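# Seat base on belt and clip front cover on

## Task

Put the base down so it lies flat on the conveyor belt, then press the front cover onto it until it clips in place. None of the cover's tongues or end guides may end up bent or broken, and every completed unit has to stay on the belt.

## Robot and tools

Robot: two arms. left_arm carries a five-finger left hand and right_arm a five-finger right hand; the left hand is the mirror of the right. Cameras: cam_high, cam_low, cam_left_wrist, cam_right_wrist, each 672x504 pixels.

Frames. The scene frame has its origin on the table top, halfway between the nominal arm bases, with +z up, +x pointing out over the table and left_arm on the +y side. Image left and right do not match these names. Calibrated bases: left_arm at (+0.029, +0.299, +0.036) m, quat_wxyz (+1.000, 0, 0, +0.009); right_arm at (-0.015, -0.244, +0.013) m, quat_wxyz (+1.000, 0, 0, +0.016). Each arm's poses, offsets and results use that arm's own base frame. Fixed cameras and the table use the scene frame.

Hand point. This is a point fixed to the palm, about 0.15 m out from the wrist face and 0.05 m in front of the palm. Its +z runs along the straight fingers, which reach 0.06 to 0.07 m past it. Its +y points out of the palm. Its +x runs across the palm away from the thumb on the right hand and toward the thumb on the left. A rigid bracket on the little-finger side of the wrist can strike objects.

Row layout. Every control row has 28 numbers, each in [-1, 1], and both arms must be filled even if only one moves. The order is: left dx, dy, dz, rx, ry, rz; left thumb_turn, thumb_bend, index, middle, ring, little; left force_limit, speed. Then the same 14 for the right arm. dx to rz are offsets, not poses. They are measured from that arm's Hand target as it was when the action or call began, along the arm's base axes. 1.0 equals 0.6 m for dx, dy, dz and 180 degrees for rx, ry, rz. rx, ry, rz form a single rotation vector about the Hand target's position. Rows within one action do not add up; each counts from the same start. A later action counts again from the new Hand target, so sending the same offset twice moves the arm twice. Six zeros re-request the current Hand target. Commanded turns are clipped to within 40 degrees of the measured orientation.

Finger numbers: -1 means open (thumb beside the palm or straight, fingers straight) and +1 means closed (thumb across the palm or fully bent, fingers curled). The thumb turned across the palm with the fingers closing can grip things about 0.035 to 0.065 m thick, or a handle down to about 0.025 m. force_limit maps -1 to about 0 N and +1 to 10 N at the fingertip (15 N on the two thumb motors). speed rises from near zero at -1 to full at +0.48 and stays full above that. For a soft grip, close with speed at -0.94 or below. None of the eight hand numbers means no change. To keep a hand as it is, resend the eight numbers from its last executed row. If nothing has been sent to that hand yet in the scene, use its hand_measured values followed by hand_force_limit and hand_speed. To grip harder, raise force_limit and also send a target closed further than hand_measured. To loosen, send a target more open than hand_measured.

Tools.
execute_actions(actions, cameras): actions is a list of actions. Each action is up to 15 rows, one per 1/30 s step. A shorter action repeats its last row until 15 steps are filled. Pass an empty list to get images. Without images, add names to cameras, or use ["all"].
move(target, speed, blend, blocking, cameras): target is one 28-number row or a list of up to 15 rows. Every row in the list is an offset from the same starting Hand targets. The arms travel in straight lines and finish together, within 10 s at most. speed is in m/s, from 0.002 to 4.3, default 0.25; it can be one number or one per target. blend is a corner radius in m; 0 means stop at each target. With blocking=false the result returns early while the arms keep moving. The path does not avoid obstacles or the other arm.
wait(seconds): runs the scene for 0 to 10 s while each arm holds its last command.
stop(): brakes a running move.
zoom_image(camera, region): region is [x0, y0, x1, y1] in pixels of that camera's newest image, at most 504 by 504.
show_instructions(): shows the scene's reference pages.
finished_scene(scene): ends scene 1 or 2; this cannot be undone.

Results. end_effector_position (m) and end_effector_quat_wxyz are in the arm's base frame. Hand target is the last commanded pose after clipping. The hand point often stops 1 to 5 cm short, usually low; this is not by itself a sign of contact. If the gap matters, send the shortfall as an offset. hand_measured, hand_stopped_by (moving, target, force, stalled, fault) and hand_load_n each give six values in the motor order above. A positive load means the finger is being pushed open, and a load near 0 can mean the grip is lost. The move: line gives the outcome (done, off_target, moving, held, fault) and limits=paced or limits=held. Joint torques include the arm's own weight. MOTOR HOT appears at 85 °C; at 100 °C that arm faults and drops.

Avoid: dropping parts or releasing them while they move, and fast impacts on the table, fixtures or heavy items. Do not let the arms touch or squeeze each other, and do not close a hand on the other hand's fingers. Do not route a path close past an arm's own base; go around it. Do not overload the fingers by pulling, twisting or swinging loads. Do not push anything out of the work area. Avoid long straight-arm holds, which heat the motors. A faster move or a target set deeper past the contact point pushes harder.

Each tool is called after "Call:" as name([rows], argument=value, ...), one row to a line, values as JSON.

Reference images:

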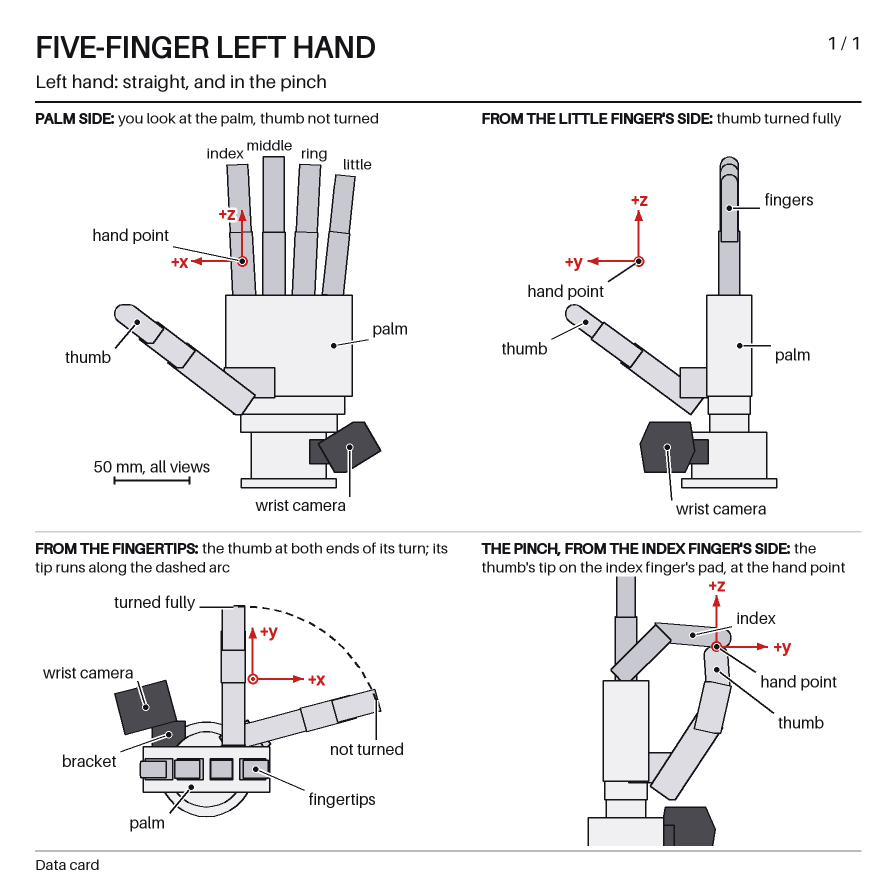

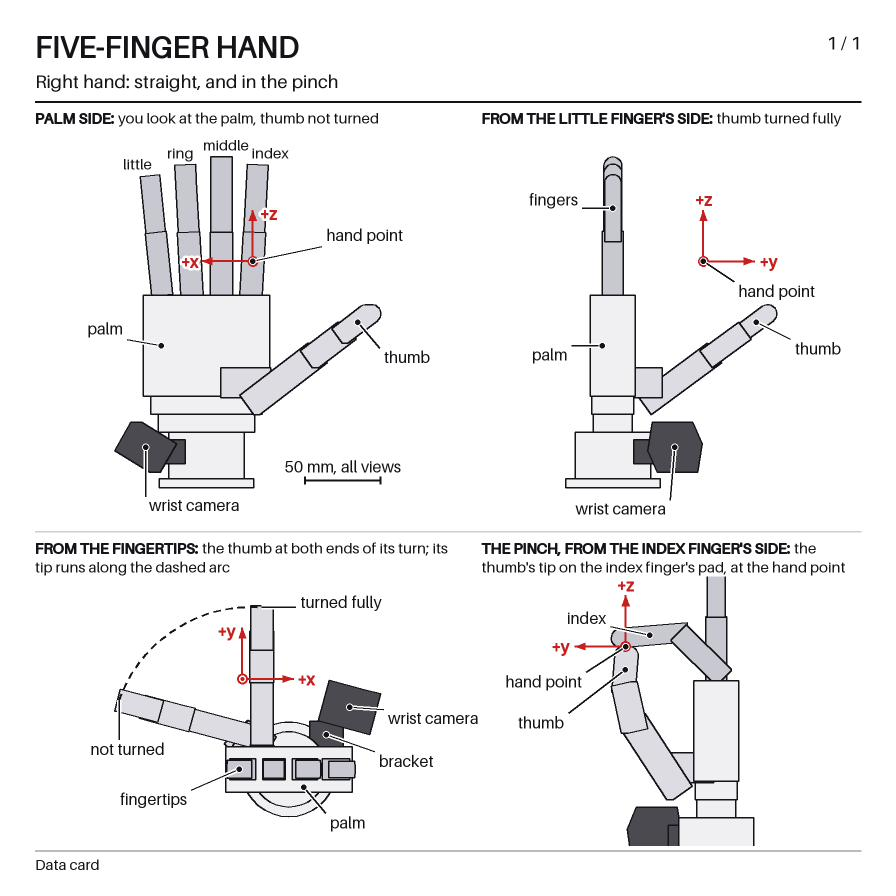

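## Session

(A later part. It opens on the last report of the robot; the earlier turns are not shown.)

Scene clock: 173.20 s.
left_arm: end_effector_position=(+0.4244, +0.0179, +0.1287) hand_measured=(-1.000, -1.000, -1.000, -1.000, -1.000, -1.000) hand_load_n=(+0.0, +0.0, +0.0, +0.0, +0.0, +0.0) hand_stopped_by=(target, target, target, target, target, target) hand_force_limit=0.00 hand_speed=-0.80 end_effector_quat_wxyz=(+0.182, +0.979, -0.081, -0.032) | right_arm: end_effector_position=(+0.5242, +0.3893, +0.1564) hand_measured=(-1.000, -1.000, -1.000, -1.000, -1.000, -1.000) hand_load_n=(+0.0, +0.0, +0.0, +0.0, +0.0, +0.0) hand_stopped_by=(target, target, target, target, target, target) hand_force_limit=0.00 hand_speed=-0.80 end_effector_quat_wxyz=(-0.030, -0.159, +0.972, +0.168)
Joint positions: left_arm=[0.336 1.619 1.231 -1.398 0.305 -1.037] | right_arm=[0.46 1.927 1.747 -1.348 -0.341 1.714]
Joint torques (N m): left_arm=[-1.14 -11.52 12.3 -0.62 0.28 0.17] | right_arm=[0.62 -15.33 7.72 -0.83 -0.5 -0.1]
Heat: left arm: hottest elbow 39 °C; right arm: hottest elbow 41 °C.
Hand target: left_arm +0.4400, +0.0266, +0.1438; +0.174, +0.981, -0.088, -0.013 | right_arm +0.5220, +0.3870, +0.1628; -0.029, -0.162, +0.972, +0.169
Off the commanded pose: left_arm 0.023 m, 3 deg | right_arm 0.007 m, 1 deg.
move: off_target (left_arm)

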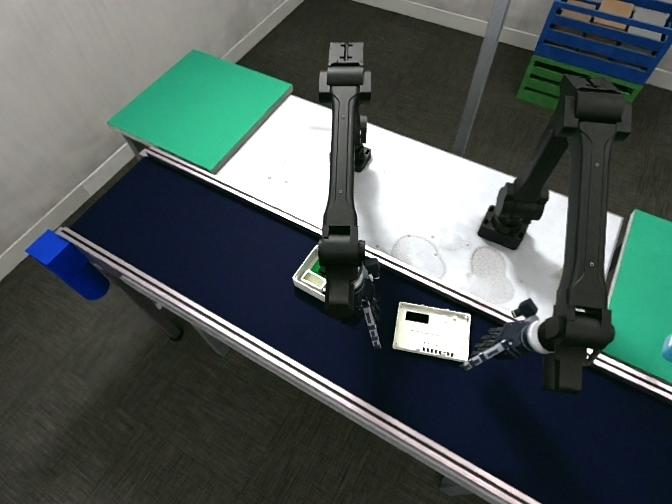

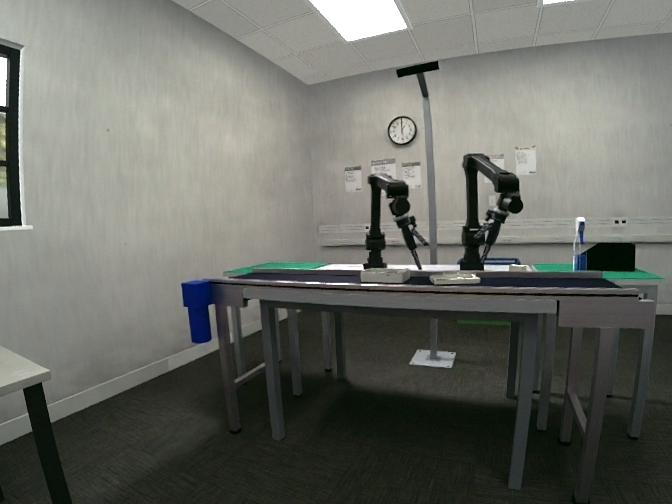

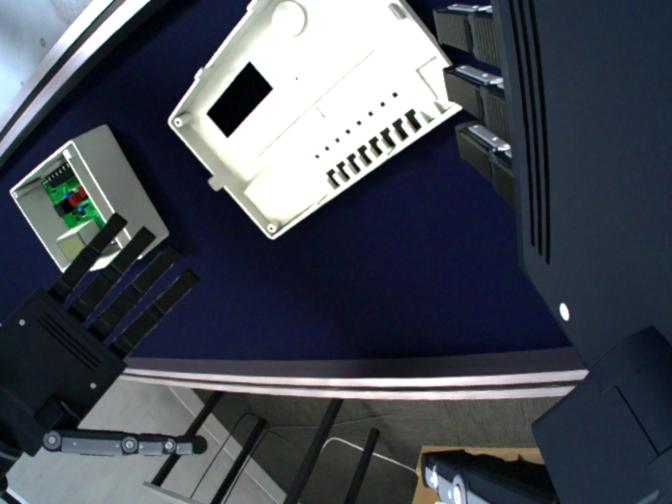

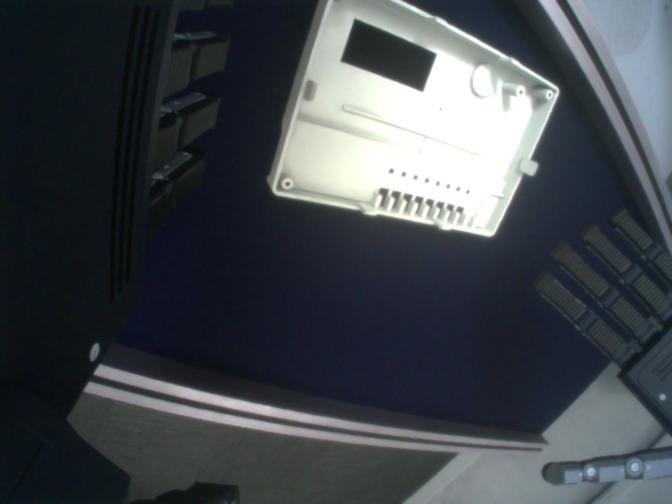

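Call:
move([
  [-0.067, 0.01, -0.04, 0.0665, -0.0054, 0.0626, -1, -1, -1, -1, -1, -1, 0, -0.8, -0.011, 0.097, -0.02, -0.0607, -0.0279, 0.0609, -1, -1, -1, -1, -1, -1, 0, -0.8],
  [-0.067, 0.01, -0.12, 0.0665, -0.0054, 0.0626, -1, -1, -1, -1, -1, -1, 0, -0.8, -0.011, 0.097, -0.095, -0.0607, -0.0279, 0.0609, -1, -1, -1, -1, -1, -1, 0, -0.8],
], speed=[0.15, 0.1], blend=[0.01, 0], cameras=["all"])

Call:
zoom_image(camera="cam_low", region=[410, 250, 500, 295])

Call:
zoom_image(camera="cam_high", region=[380, 280, 500, 380])

Scene clock: 190.57 s.
left_arm: end_effector_position=(+0.3977, +0.0359, +0.0751) hand_measured=(-1.000, -1.000, -1.000, -1.000, -1.000, -1.000) hand_load_n=(+0.0, +0.0, +0.0, +0.0, +0.0, +0.0) hand_stopped_by=(target, target, target, target, target, target) hand_force_limit=0.00 hand_speed=-0.80 end_effector_quat_wxyz=(+0.072, +0.997, +0.006, +0.004) | right_arm: end_effector_position=(+0.5178, +0.4389, +0.1147) hand_measured=(-1.000, -1.000, -1.000, -1.000, -1.000, -1.000) hand_load_n=(+0.0, +0.0, +0.0, +0.0, +0.0, +0.0) hand_stopped_by=(target, target, target, target, target, target) hand_force_limit=0.00 hand_speed=-0.80 end_effector_quat_wxyz=(-0.017, -0.249, +0.966, +0.067)
Joint positions: left_arm=[0.327 1.471 0.975 -1.114 0.14 -1.254] | right_arm=[0.58 2.056 1.895 -1.399 -0.138 1.648]
Joint torques (N m): left_arm=[-2.43 -9.47 7.16 0.49 0.07 -0.24] | right_arm=[1.49 -14.92 7.75 0.01 -0.16 -0.1]
Heat: left arm: hottest elbow 40 °C; right arm: hottest elbow 39 °C.
Hand target: left_arm +0.3998, +0.0326, +0.0718; +0.071, +0.997, +0.008, +0.003 | right_arm +0.5154, +0.4453, +0.1057; -0.018, -0.258, +0.964, +0.066
Off the commanded pose: left_arm 0.005 m, 0 deg | right_arm 0.011 m, 1 deg.
move: off_target (right_arm)

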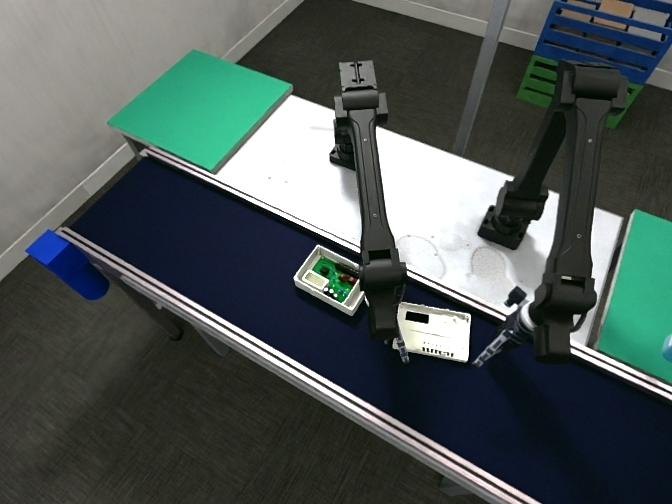

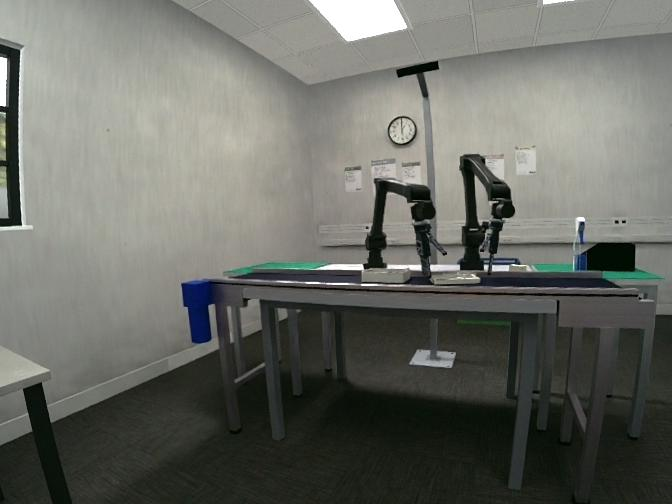

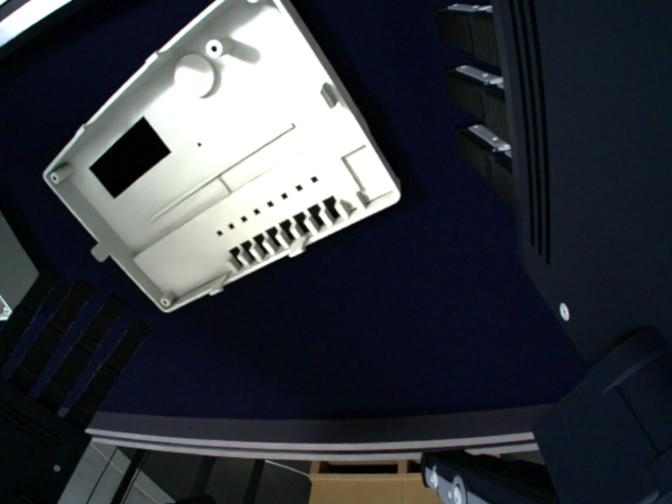

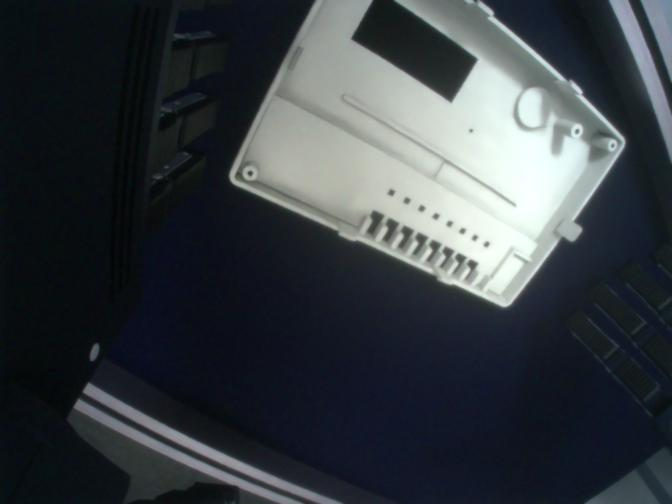

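Scaled by 5.600 from the camera's 672x504 image, which has a finer 960x720 frame.

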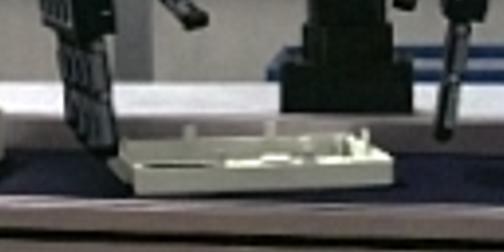

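Scaled by 4.200 from the camera's 672x504 image, which has a finer 960x720 frame.

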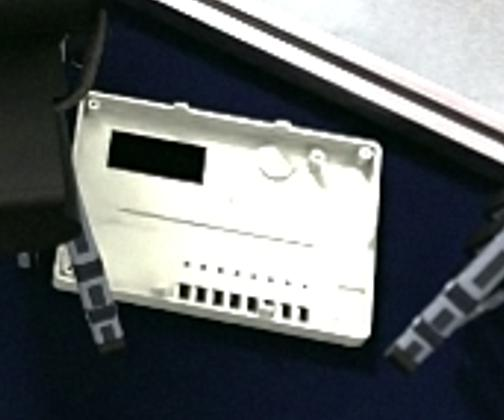

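Call:
move(target=[0.0, -0.044, -0.02, 0, 0, 0, -1, -1, -1, -1, -1, -1, 0, -0.8, -0.016, -0.01, -0.023, 0, 0, 0, -1, -1, -1, -1, -1, -1, 0, -0.8], speed=0.06, cameras=["cam_high", "cam_low", "cam_left_wrist", "cam_right_wrist"])

Call:
zoom_image(camera="cam_low", region=[410, 250, 500, 295])

Scene clock: 197.37 s.
left_arm: end_effector_position=(+0.3985, +0.0094, +0.0624) hand_measured=(-1.000, -1.000, -1.000, -1.000, -1.000, -1.000) hand_load_n=(+0.0, +0.0, +0.0, +0.0, +0.0, +0.0) hand_stopped_by=(target, target, target, target, target, target) hand_force_limit=0.00 hand_speed=-0.80 end_effector_quat_wxyz=(+0.071, +0.997, +0.005, +0.003) | right_arm: end_effector_position=(+0.5097, +0.4335, +0.0914) hand_measured=(-1.000, -1.000, -1.000, -1.000, -1.000, -1.000) hand_load_n=(+0.0, +0.0, +0.0, -0.5, +0.0, +0.0) hand_stopped_by=(target, target, target, target, target, target) hand_force_limit=0.00 hand_speed=-0.80 end_effector_quat_wxyz=(-0.023, -0.248, +0.966, +0.065)
Joint positions: left_arm=[0.259 1.471 0.938 -1.068 0.14 -1.321] | right_arm=[0.58 2.05 1.826 -1.348 -0.137 1.647]
Joint torques (N m): left_arm=[-2.32 -9.17 6.95 0.5 0.16 -0.22] | right_arm=[1.73 -15.91 7.12 -0.02 -0.15 -0.09]
Heat: left arm: hottest elbow 39 °C; right arm: hottest elbow 39 °C.
Hand target: left_arm +0.3999, +0.0062, +0.0598; +0.071, +0.997, +0.008, +0.003 | right_arm +0.5058, +0.4393, +0.0920; -0.018, -0.258, +0.964, +0.065
Off the commanded pose: left_arm 0.004 m, 0 deg | right_arm 0.007 m, 1 deg.
move: done

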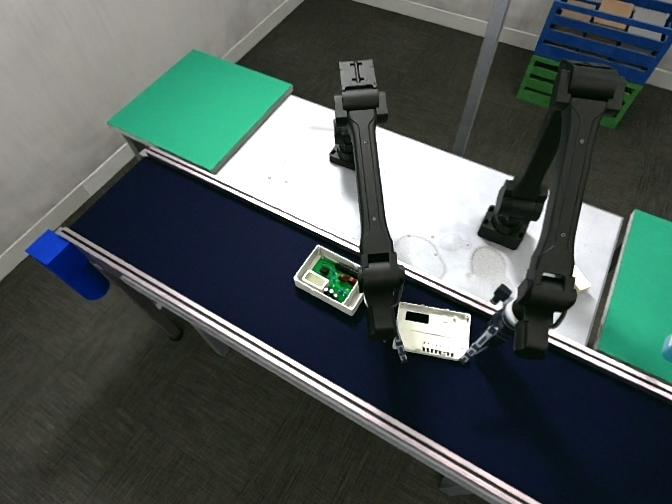

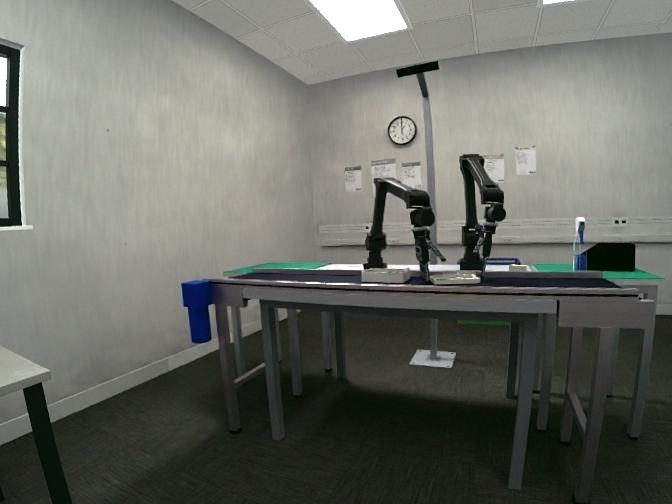

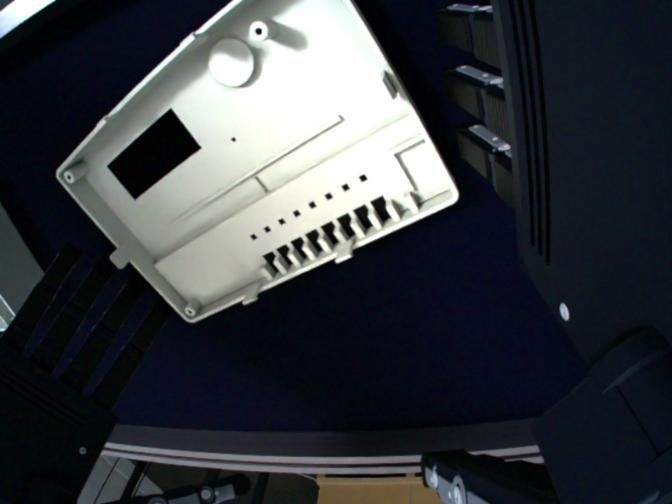

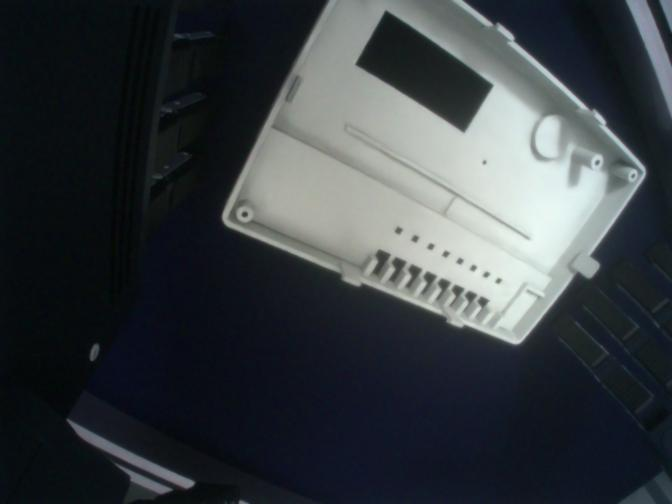

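Scaled by 5.600 from the camera's 672x504 image, which has a finer 960x720 frame.

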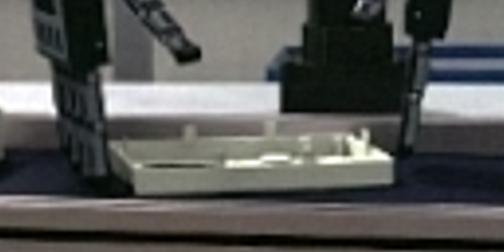

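Call:
move([
  [0.02, -0.003, 0.0, 0, 0, 0, -1, -1, -1, -1, -1, -1, 0, -0.8, 0.02, 0.012, 0.0, 0, 0, 0, -1, -1, -1, -1, -1, -1, 0, -0.8],
  [0.025, -0.025, 0.0, 0, 0, 0, -1, -1, -1, -1, -1, -1, 0, -0.8, 0.015, 0.04, 0.0, 0, 0, 0, -1, -1, -1, -1, -1, -1, 0, -0.8],
], speed=[0.06, 0.04], cameras=["cam_low", "cam_left_wrist", "cam_right_wrist"])

Call:
zoom_image(camera="cam_low", region=[410, 250, 500, 295])

Scene clock: 203.83 s.
left_arm: end_effector_position=(+0.4011, -0.0063, +0.0542) hand_measured=(-1.000, -1.000, -1.000, -1.000, -1.000, -1.000) hand_load_n=(+0.0, +0.0, +0.0, +0.0, +0.0, +0.0) hand_stopped_by=(target, target, target, target, target, target) hand_force_limit=0.00 hand_speed=-0.80 end_effector_quat_wxyz=(+0.073, +0.997, +0.009, -0.009) | right_arm: end_effector_position=(+0.5137, +0.4451, +0.0916) hand_measured=(-1.000, -1.000, -1.000, -1.000, -1.000, -1.000) hand_load_n=(+0.0, +0.0, +0.0, +0.0, +0.0, +0.0) hand_stopped_by=(target, target, target, target, target, target) hand_force_limit=0.00 hand_speed=-0.80 end_effector_quat_wxyz=(-0.021, -0.252, +0.965, +0.063)
Joint positions: left_arm=[0.215 1.493 0.938 -1.064 0.139 -1.369] | right_arm=[0.593 2.077 1.87 -1.362 -0.133 1.653]
Joint torques (N m): left_arm=[-2.67 -9.05 9.44 0.4 0.22 -0.2] | right_arm=[2.43 -14.21 11.45 -0.76 -0.34 0.09]
Heat: left arm: hottest elbow 39 °C; right arm: hottest elbow 39 °C.
Hand target: left_arm +0.4148, -0.0088, +0.0597; +0.071, +0.997, +0.008, +0.003 | right_arm +0.5148, +0.4631, +0.0918; -0.018, -0.258, +0.964, +0.066
Off the commanded pose: left_arm 0.015 m, 1 deg | right_arm 0.018 m, 1 deg.
move: off_target (left_arm, right_arm)
Images, in order (width x height): cam_low 672x504, cam_left_wrist 672x504, cam_right_wrist 672x504.

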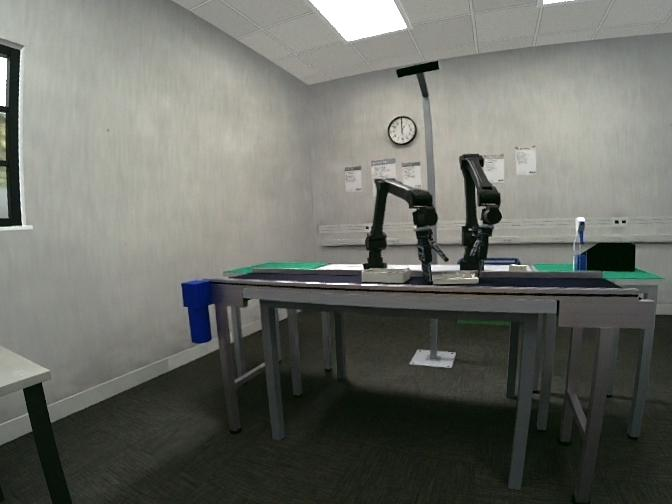

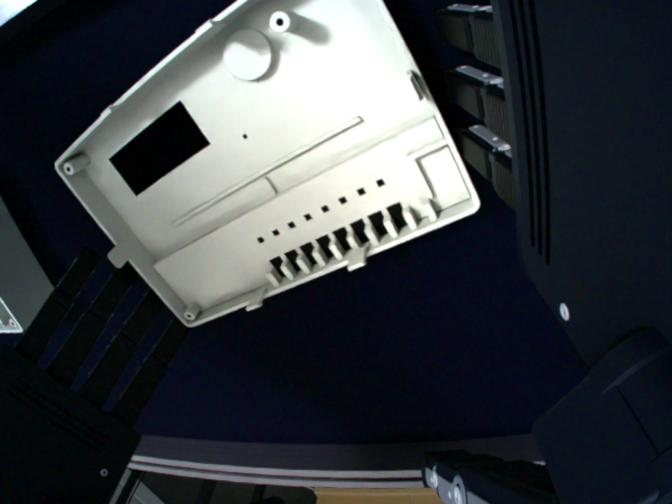

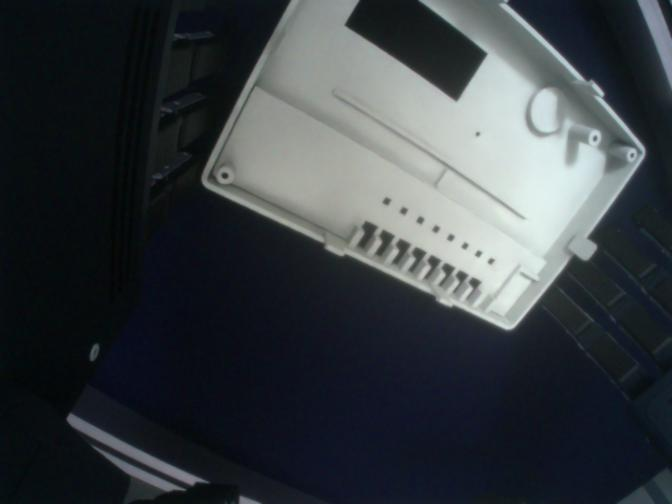

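Scaled by 5.600 from the camera's 672x504 image, which has a finer 960x720 frame.

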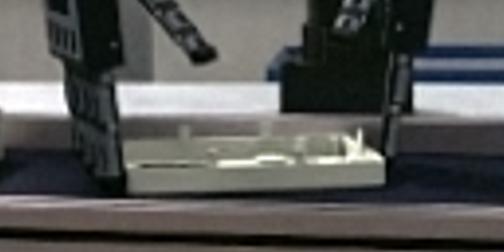

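Call:
move([
  [0.0, 0.025, 0.015, 0, 0, 0, -1, -1, -1, -1, -1, -1, 0, -0.8, 0.0, 0.0, 0.0, 0, 0, 0, -1, -1, -1, -1, -1, -1, 0, -0.8],
  [0.038, 0.022, 0.015, 0, 0, 0, -1, -1, -1, -1, -1, -1, 0, -0.8, 0.0, 0.0, 0.0, 0, 0, 0, -1, -1, -1, -1, -1, -1, 0, -0.8],
], speed=[0.06, 0.06], cameras=["cam_low", "cam_left_wrist", "cam_right_wrist"])

Call:
zoom_image(camera="cam_low", region=[410, 250, 500, 295])

Scene clock: 208.47 s.
left_arm: end_effector_position=(+0.4173, +0.0025, +0.0553) hand_measured=(-1.000, -1.000, -1.000, -1.000, -1.000, -1.000) hand_load_n=(+0.0, +0.0, +0.0, +0.0, +0.0, +0.0) hand_stopped_by=(target, target, target, target, target, target) hand_force_limit=0.00 hand_speed=-0.80 end_effector_quat_wxyz=(+0.074, +0.997, +0.012, -0.013) | right_arm: end_effector_position=(+0.5138, +0.4452, +0.0917) hand_measured=(-1.000, -1.000, -1.000, -1.000, -1.000, -1.000) hand_load_n=(+0.0, +0.0, +0.0, +0.5, +0.0, +0.0) hand_stopped_by=(target, target, target, target, target, target) hand_force_limit=0.00 hand_speed=-0.80 end_effector_quat_wxyz=(-0.021, -0.252, +0.965, +0.063)
Joint positions: left_arm=[0.228 1.539 0.993 -1.083 0.139 -1.363] | right_arm=[0.593 2.077 1.87 -1.362 -0.133 1.653]
Joint torques (N m): left_arm=[-2.02 -9.35 11.93 -0.23 0.2 -0.04] | right_arm=[2.37 -14.21 11.41 -0.76 -0.34 0.08]
Heat: left arm: hottest elbow 39 °C; right arm: hottest elbow 39 °C.
Hand target: left_arm +0.4377, +0.0045, +0.0688; +0.071, +0.997, +0.008, +0.003 | right_arm +0.5149, +0.4632, +0.0920; -0.018, -0.258, +0.964, +0.066
Off the commanded pose: left_arm 0.024 m, 2 deg | right_arm 0.018 m, 1 deg.
move: off_target (left_arm, right_arm)
Images, in order (width x height): cam_low 672x504, cam_left_wrist 672x504, cam_right_wrist 672x504.

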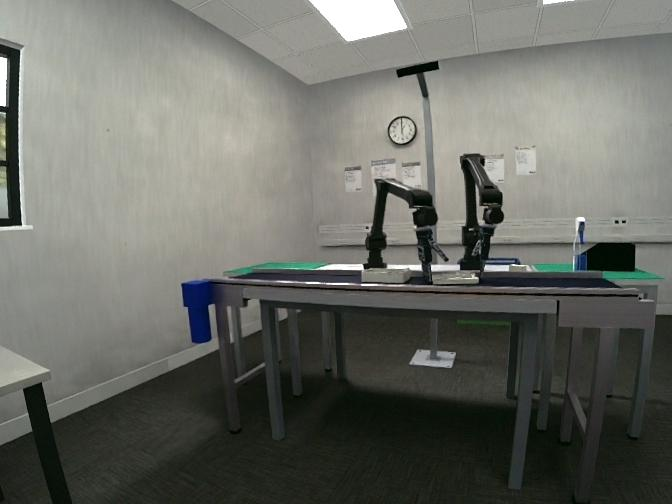

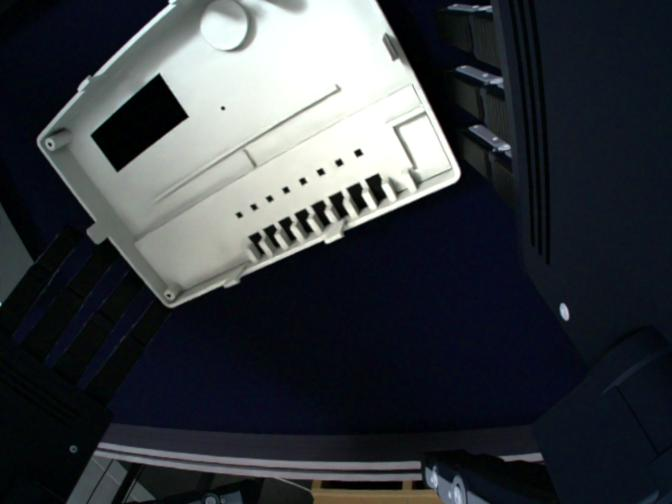

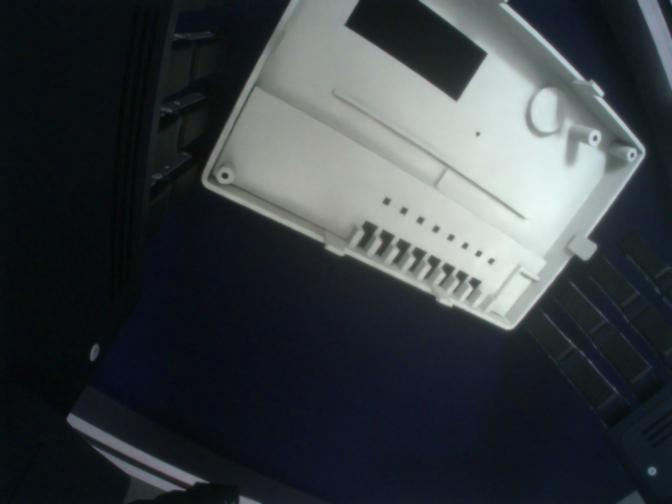

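Scaled by 5.600 from the camera's 672x504 image, which has a finer 960x720 frame.

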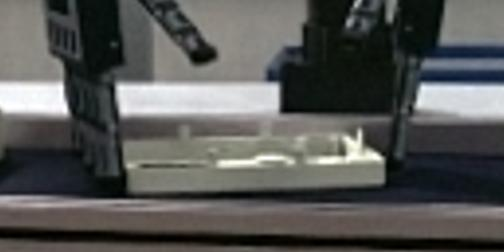

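Call:
move(target=[0.0, -0.055, 0.0, 0, 0, 0, -1, -1, -1, -1, -1, -1, 0, -0.8, -0.015, 0.045, 0.0, 0, 0, 0, -1, -1, -1, -1, -1, -1, 0, -0.8], speed=0.04, cameras=["cam_low", "cam_left_wrist", "cam_right_wrist"])

Call:
zoom_image(camera="cam_low", region=[410, 250, 500, 295])

Scene clock: 212.23 s.
left_arm: end_effector_position=(+0.4208, -0.0063, +0.0521) hand_measured=(-1.000, -1.000, -1.000, -1.000, -1.000, -1.000) hand_load_n=(+0.0, +0.0, +1.0, +0.0, +0.5, +0.0) hand_stopped_by=(target, target, target, target, target, target) hand_force_limit=0.00 hand_speed=-0.80 end_effector_quat_wxyz=(+0.059, +0.998, +0.033, -0.020) | right_arm: end_effector_position=(+0.5160, +0.4500, +0.0902) hand_measured=(-1.000, -1.000, -1.000, -1.000, -1.000, -1.000) hand_load_n=(+0.0, +0.0, +0.5, +0.0, +0.5, +0.0) hand_stopped_by=(target, target, target, target, target, target) hand_force_limit=0.00 hand_speed=-0.80 end_effector_quat_wxyz=(-0.024, -0.233, +0.971, +0.052)
Joint positions: left_arm=[0.188 1.539 0.993 -1.083 0.11 -1.445] | right_arm=[0.604 2.092 1.896 -1.383 -0.115 1.704]
Joint torques (N m): left_arm=[-4.37 -10.87 10.04 0.23 1.48 0.04] | right_arm=[4.66 -14.04 12.04 -0.23 -1.08 -0.03]
Heat: left arm: hottest elbow 39 °C; right arm: hottest elbow 39 °C.
Hand target: left_arm +0.4377, -0.0286, +0.0688; +0.071, +0.997, +0.008, +0.003 | right_arm +0.5058, +0.4903, +0.0917; -0.018, -0.258, +0.964, +0.065
Off the commanded pose: left_arm 0.032 m, 4 deg | right_arm 0.041 m, 3 deg.
move: off_target (left_arm, right_arm)
Images, in order (width x height): cam_low 672x504, cam_left_wrist 672x504, cam_right_wrist 672x504.

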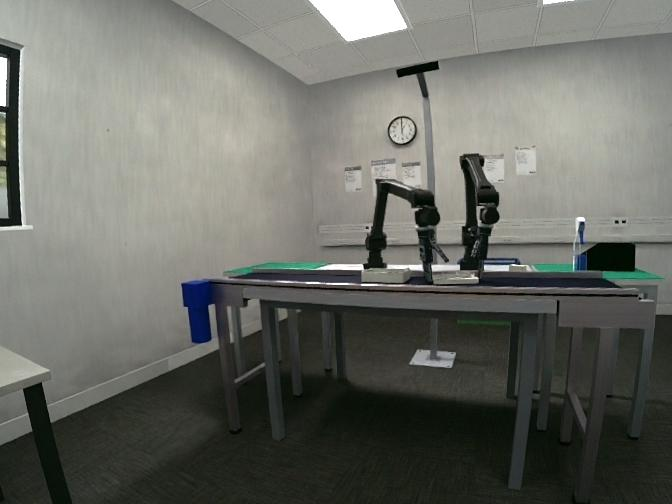

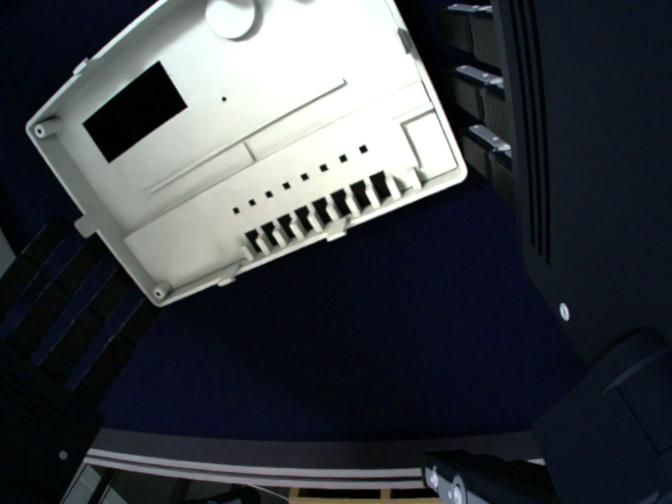

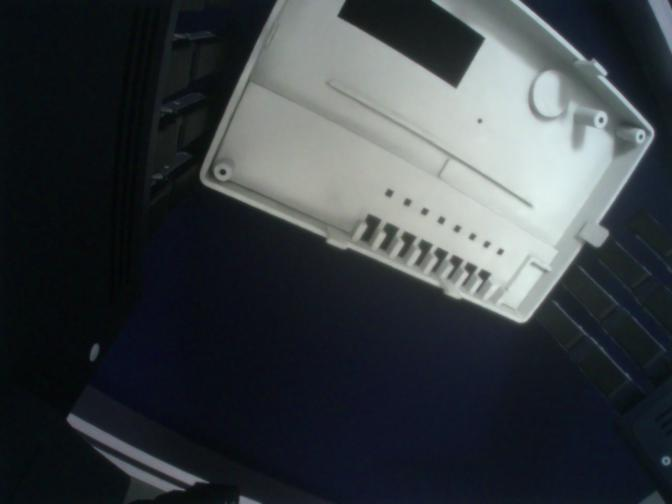

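Scaled by 5.600 from the camera's 672x504 image, which has a finer 960x720 frame.

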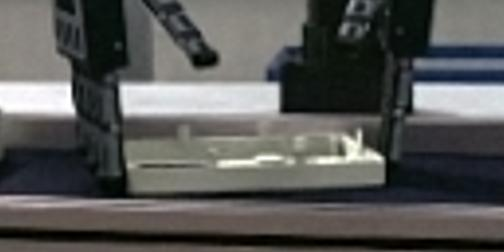

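Call:
move(target=[0.0, -0.005, 0.045, 0, 0, 0, -1, -1, -1, -1, -1, -1, 0, -0.8, 0.0, 0.005, 0.045, 0, 0, 0, -1, -1, -1, -1, -1, -1, 0, -0.8], speed=0.03, cameras=["cam_low", "cam_left_wrist", "cam_right_wrist"])

Call:
zoom_image(camera="cam_low", region=[410, 250, 500, 295])

Scene clock: 215.00 s.
left_arm: end_effector_position=(+0.4087, -0.0136, +0.0648) hand_measured=(-1.000, -1.000, -1.000, -1.000, -1.000, -1.000) hand_load_n=(+0.0, +0.0, +0.5, +0.0, +0.0, +0.0) hand_stopped_by=(target, target, target, target, target, target) hand_force_limit=0.00 hand_speed=-0.80 end_effector_quat_wxyz=(+0.061, +0.997, +0.030, -0.037) | right_arm: end_effector_position=(+0.5205, +0.4506, +0.1030) hand_measured=(-1.000, -1.000, -1.000, -1.000, -1.000, -1.000) hand_load_n=(+0.0, +0.0, +1.0, +0.0, +0.0, +0.0) hand_stopped_by=(target, target, target, target, target, target) hand_force_limit=0.00 hand_speed=-0.80 end_effector_quat_wxyz=(-0.027, -0.229, +0.972, +0.046)
Joint positions: left_arm=[0.175 1.512 1.001 -1.152 0.11 -1.45] | right_arm=[0.604 2.102 1.951 -1.436 -0.105 1.711]
Joint torques (N m): left_arm=[-3.78 -11.58 12.79 0.06 1.5 0] | right_arm=[5.07 -15.38 12.44 -0.72 -1.53 -0.06]
Heat: left arm: hottest elbow 39 °C; right arm: hottest elbow 39 °C.
Hand target: left_arm +0.4377, -0.0317, +0.0959; +0.071, +0.997, +0.008, +0.003 | right_arm +0.5058, +0.4933, +0.1188; -0.018, -0.258, +0.964, +0.065
Off the commanded pose: left_arm 0.046 m, 5 deg | right_arm 0.048 m, 4 deg.
move: off_target (left_arm, right_arm)
Images, in order (width x height): cam_low 672x504, cam_left_wrist 672x504, cam_right_wrist 672x504.

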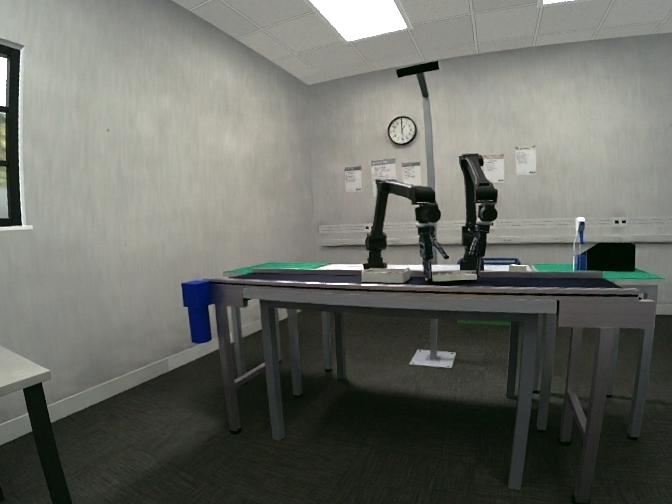

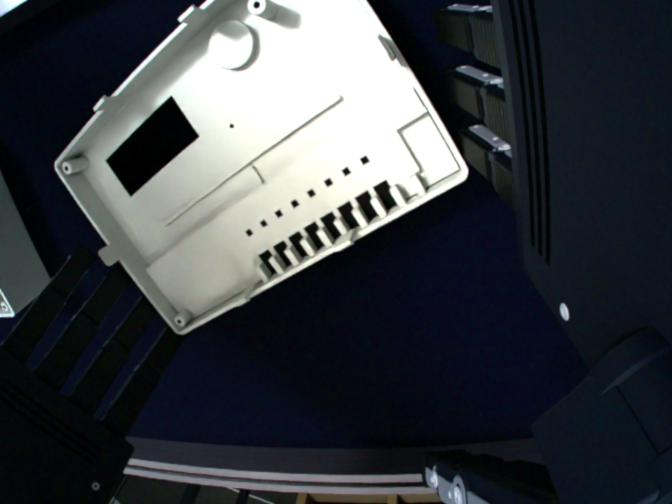

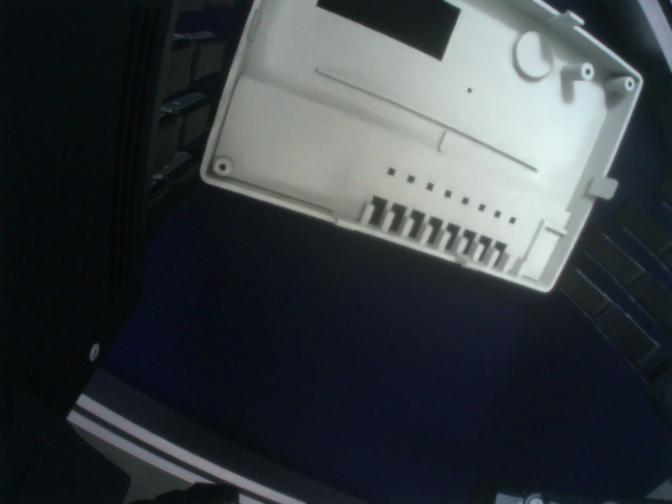

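Scaled by 5.600 from the camera's 672x504 image, which has a finer 960x720 frame.

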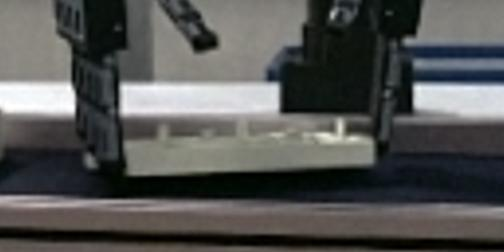

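Call:
move(target=[0.0, -0.003, 0.06, 0, 0, 0, -1, -1, -1, -1, -1, -1, 0, -0.8, -0.005, 0.003, 0.06, 0, 0, 0, -1, -1, -1, -1, -1, -1, 0, -0.8], speed=0.03, cameras=["cam_low", "cam_left_wrist", "cam_right_wrist"])

Call:
zoom_image(camera="cam_low", region=[410, 250, 500, 295])

Scene clock: 218.43 s.
left_arm: end_effector_position=(+0.4092, -0.0147, +0.0981) hand_measured=(-1.000, -1.000, -1.000, -1.000, -1.000, -1.000) hand_load_n=(+0.0, +0.0, +0.5, +0.0, +0.0, +0.0) hand_stopped_by=(target, target, target, target, target, target) hand_force_limit=0.00 hand_speed=-0.80 end_effector_quat_wxyz=(+0.061, +0.997, +0.031, -0.040) | right_arm: end_effector_position=(+0.5209, +0.4500, +0.1293) hand_measured=(-1.000, -1.000, -1.000, -1.000, -1.000, -1.000) hand_load_n=(+0.0, +0.0, +1.0, +0.0, +0.0, +0.0) hand_stopped_by=(target, target, target, target, target, target) hand_force_limit=0.00 hand_speed=-0.80 end_effector_quat_wxyz=(-0.033, -0.226, +0.973, +0.042)
Joint positions: left_arm=[0.172 1.475 1.058 -1.251 0.11 -1.455] | right_arm=[0.604 2.103 2.023 -1.522 -0.103 1.717]
Joint torques (N m): left_arm=[-4.25 -11.46 13.46 -0.05 1.48 0.02] | right_arm=[5.25 -16.44 12.53 -0.73 -1.62 -0.07]
Heat: left arm: hottest elbow 39 °C; right arm: hottest elbow 40 °C.
Hand target: left_arm +0.4377, -0.0334, +0.1319; +0.071, +0.997, +0.008, +0.003 | right_arm +0.5028, +0.4951, +0.1549; -0.018, -0.258, +0.964, +0.066
Off the commanded pose: left_arm 0.048 m, 6 deg | right_arm 0.055 m, 5 deg.
move: off_target (left_arm, right_arm)
Images, in order (width x height): cam_low 672x504, cam_left_wrist 672x504, cam_right_wrist 672x504.

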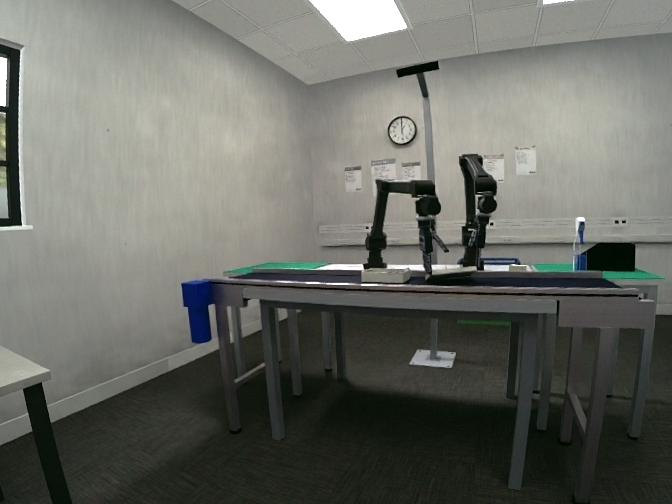

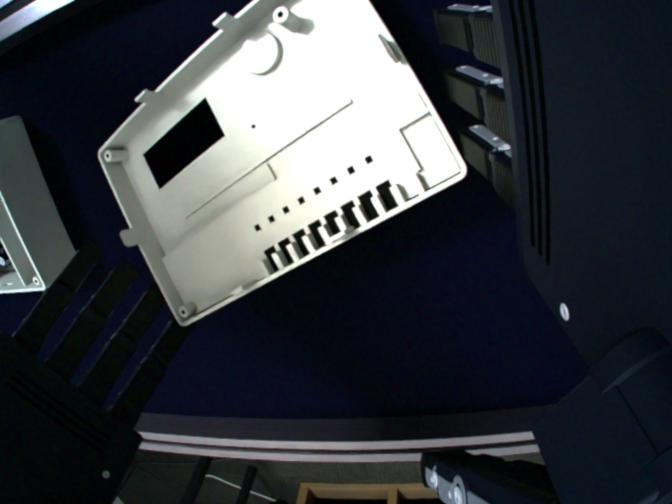

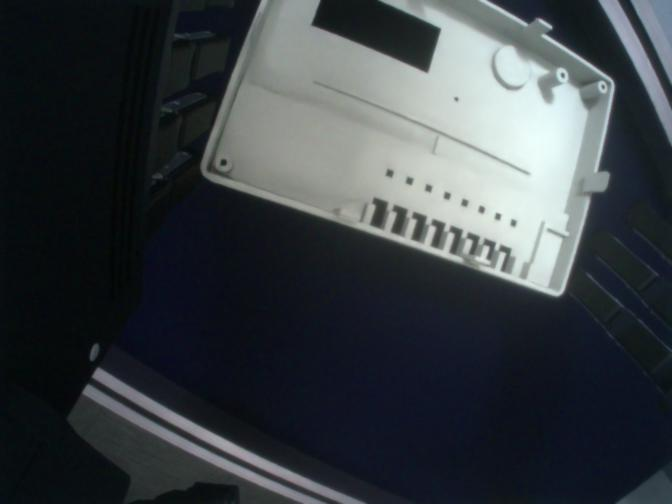

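Scaled by 5.600 from the camera's 672x504 image, which has a finer 960x720 frame.

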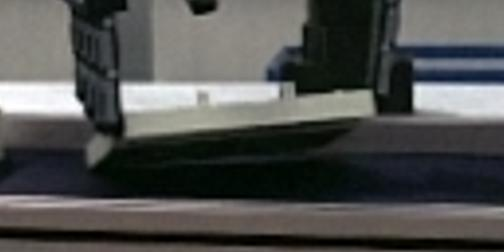

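Call:
move(target=[0.0, -0.003, 0.05, 0, 0, 0, -1, -1, -1, -1, -1, -1, 0, -0.8, -0.008, 0.003, 0.085, 0, 0, 0, -1, -1, -1, -1, -1, -1, 0, -0.8], speed=0.03, cameras=["cam_low", "cam_left_wrist", "cam_right_wrist"])

Call:
zoom_image(camera="cam_low", region=[410, 250, 500, 295])

Scene clock: 222.73 s.
left_arm: end_effector_position=(+0.4098, -0.0154, +0.1254) hand_measured=(-1.000, -1.000, -1.000, -1.000, -1.000, -1.000) hand_load_n=(+0.0, +0.0, +0.5, +0.0, +0.0, +0.0) hand_stopped_by=(target, target, target, target, target, target) hand_force_limit=0.00 hand_speed=-0.80 end_effector_quat_wxyz=(+0.061, +0.997, +0.032, -0.043) | right_arm: end_effector_position=(+0.5218, +0.4500, +0.1781) hand_measured=(-1.000, -1.000, -1.000, -1.000, -1.000, -1.000) hand_load_n=(+0.0, -0.5, +1.0, +0.0, +0.0, +0.0) hand_stopped_by=(target, target, target, target, target, target) hand_force_limit=0.00 hand_speed=-0.80 end_effector_quat_wxyz=(-0.034, -0.223, +0.973, +0.041)
Joint positions: left_arm=[0.17 1.452 1.11 -1.332 0.109 -1.461] | right_arm=[0.604 2.103 2.152 -1.652 -0.101 1.723]
Joint torques (N m): left_arm=[-4.42 -11.58 13.96 0.03 1.54 0.03] | right_arm=[5.66 -16.85 12.44 -0.83 -1.69 -0.07]
Heat: left arm: hottest elbow 40 °C; right arm: hottest elbow 40 °C.
Hand target: left_arm +0.4377, -0.0353, +0.1619; +0.071, +0.997, +0.008, +0.003 | right_arm +0.4979, +0.4969, +0.2059; -0.018, -0.258, +0.964, +0.066
Off the commanded pose: left_arm 0.050 m, 6 deg | right_arm 0.060 m, 5 deg.
move: off_target (left_arm, right_arm)
Images, in order (width x height): cam_low 672x504, cam_left_wrist 672x504, cam_right_wrist 672x504.

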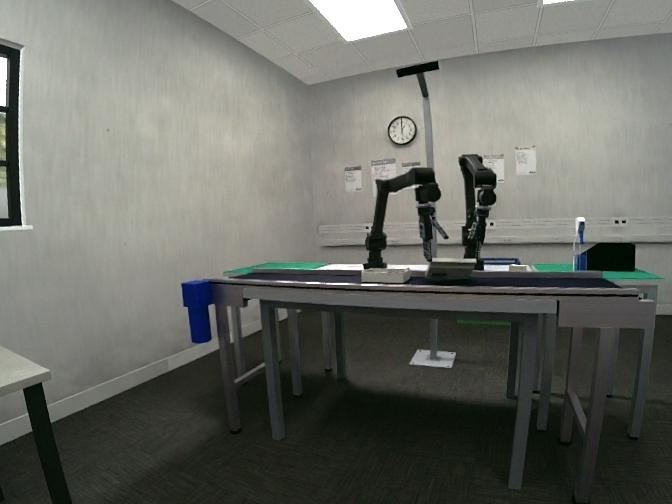

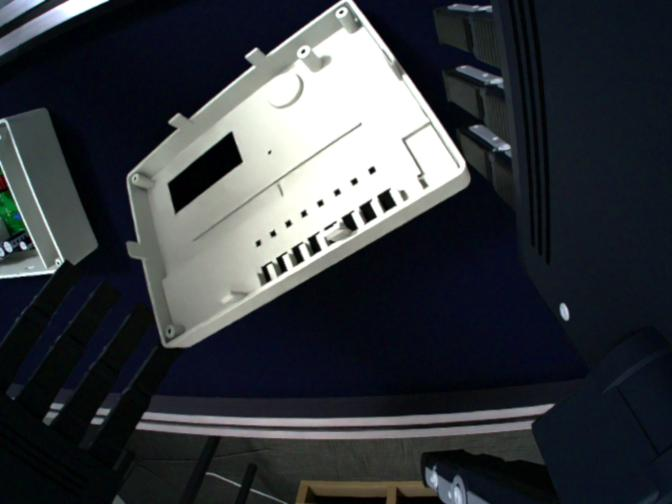

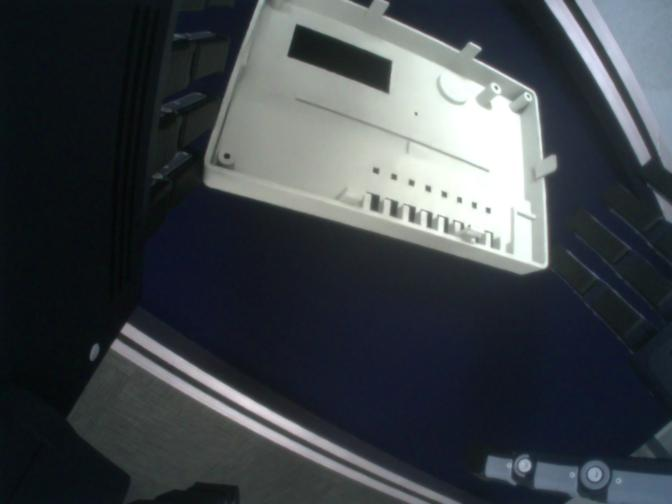

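Scaled by 5.600 from the camera's 672x504 image, which has a finer 960x720 frame.

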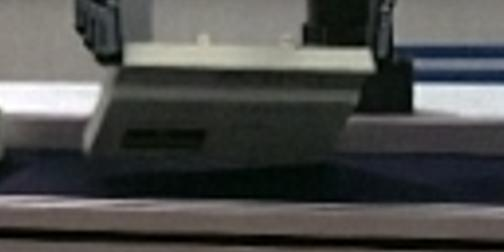

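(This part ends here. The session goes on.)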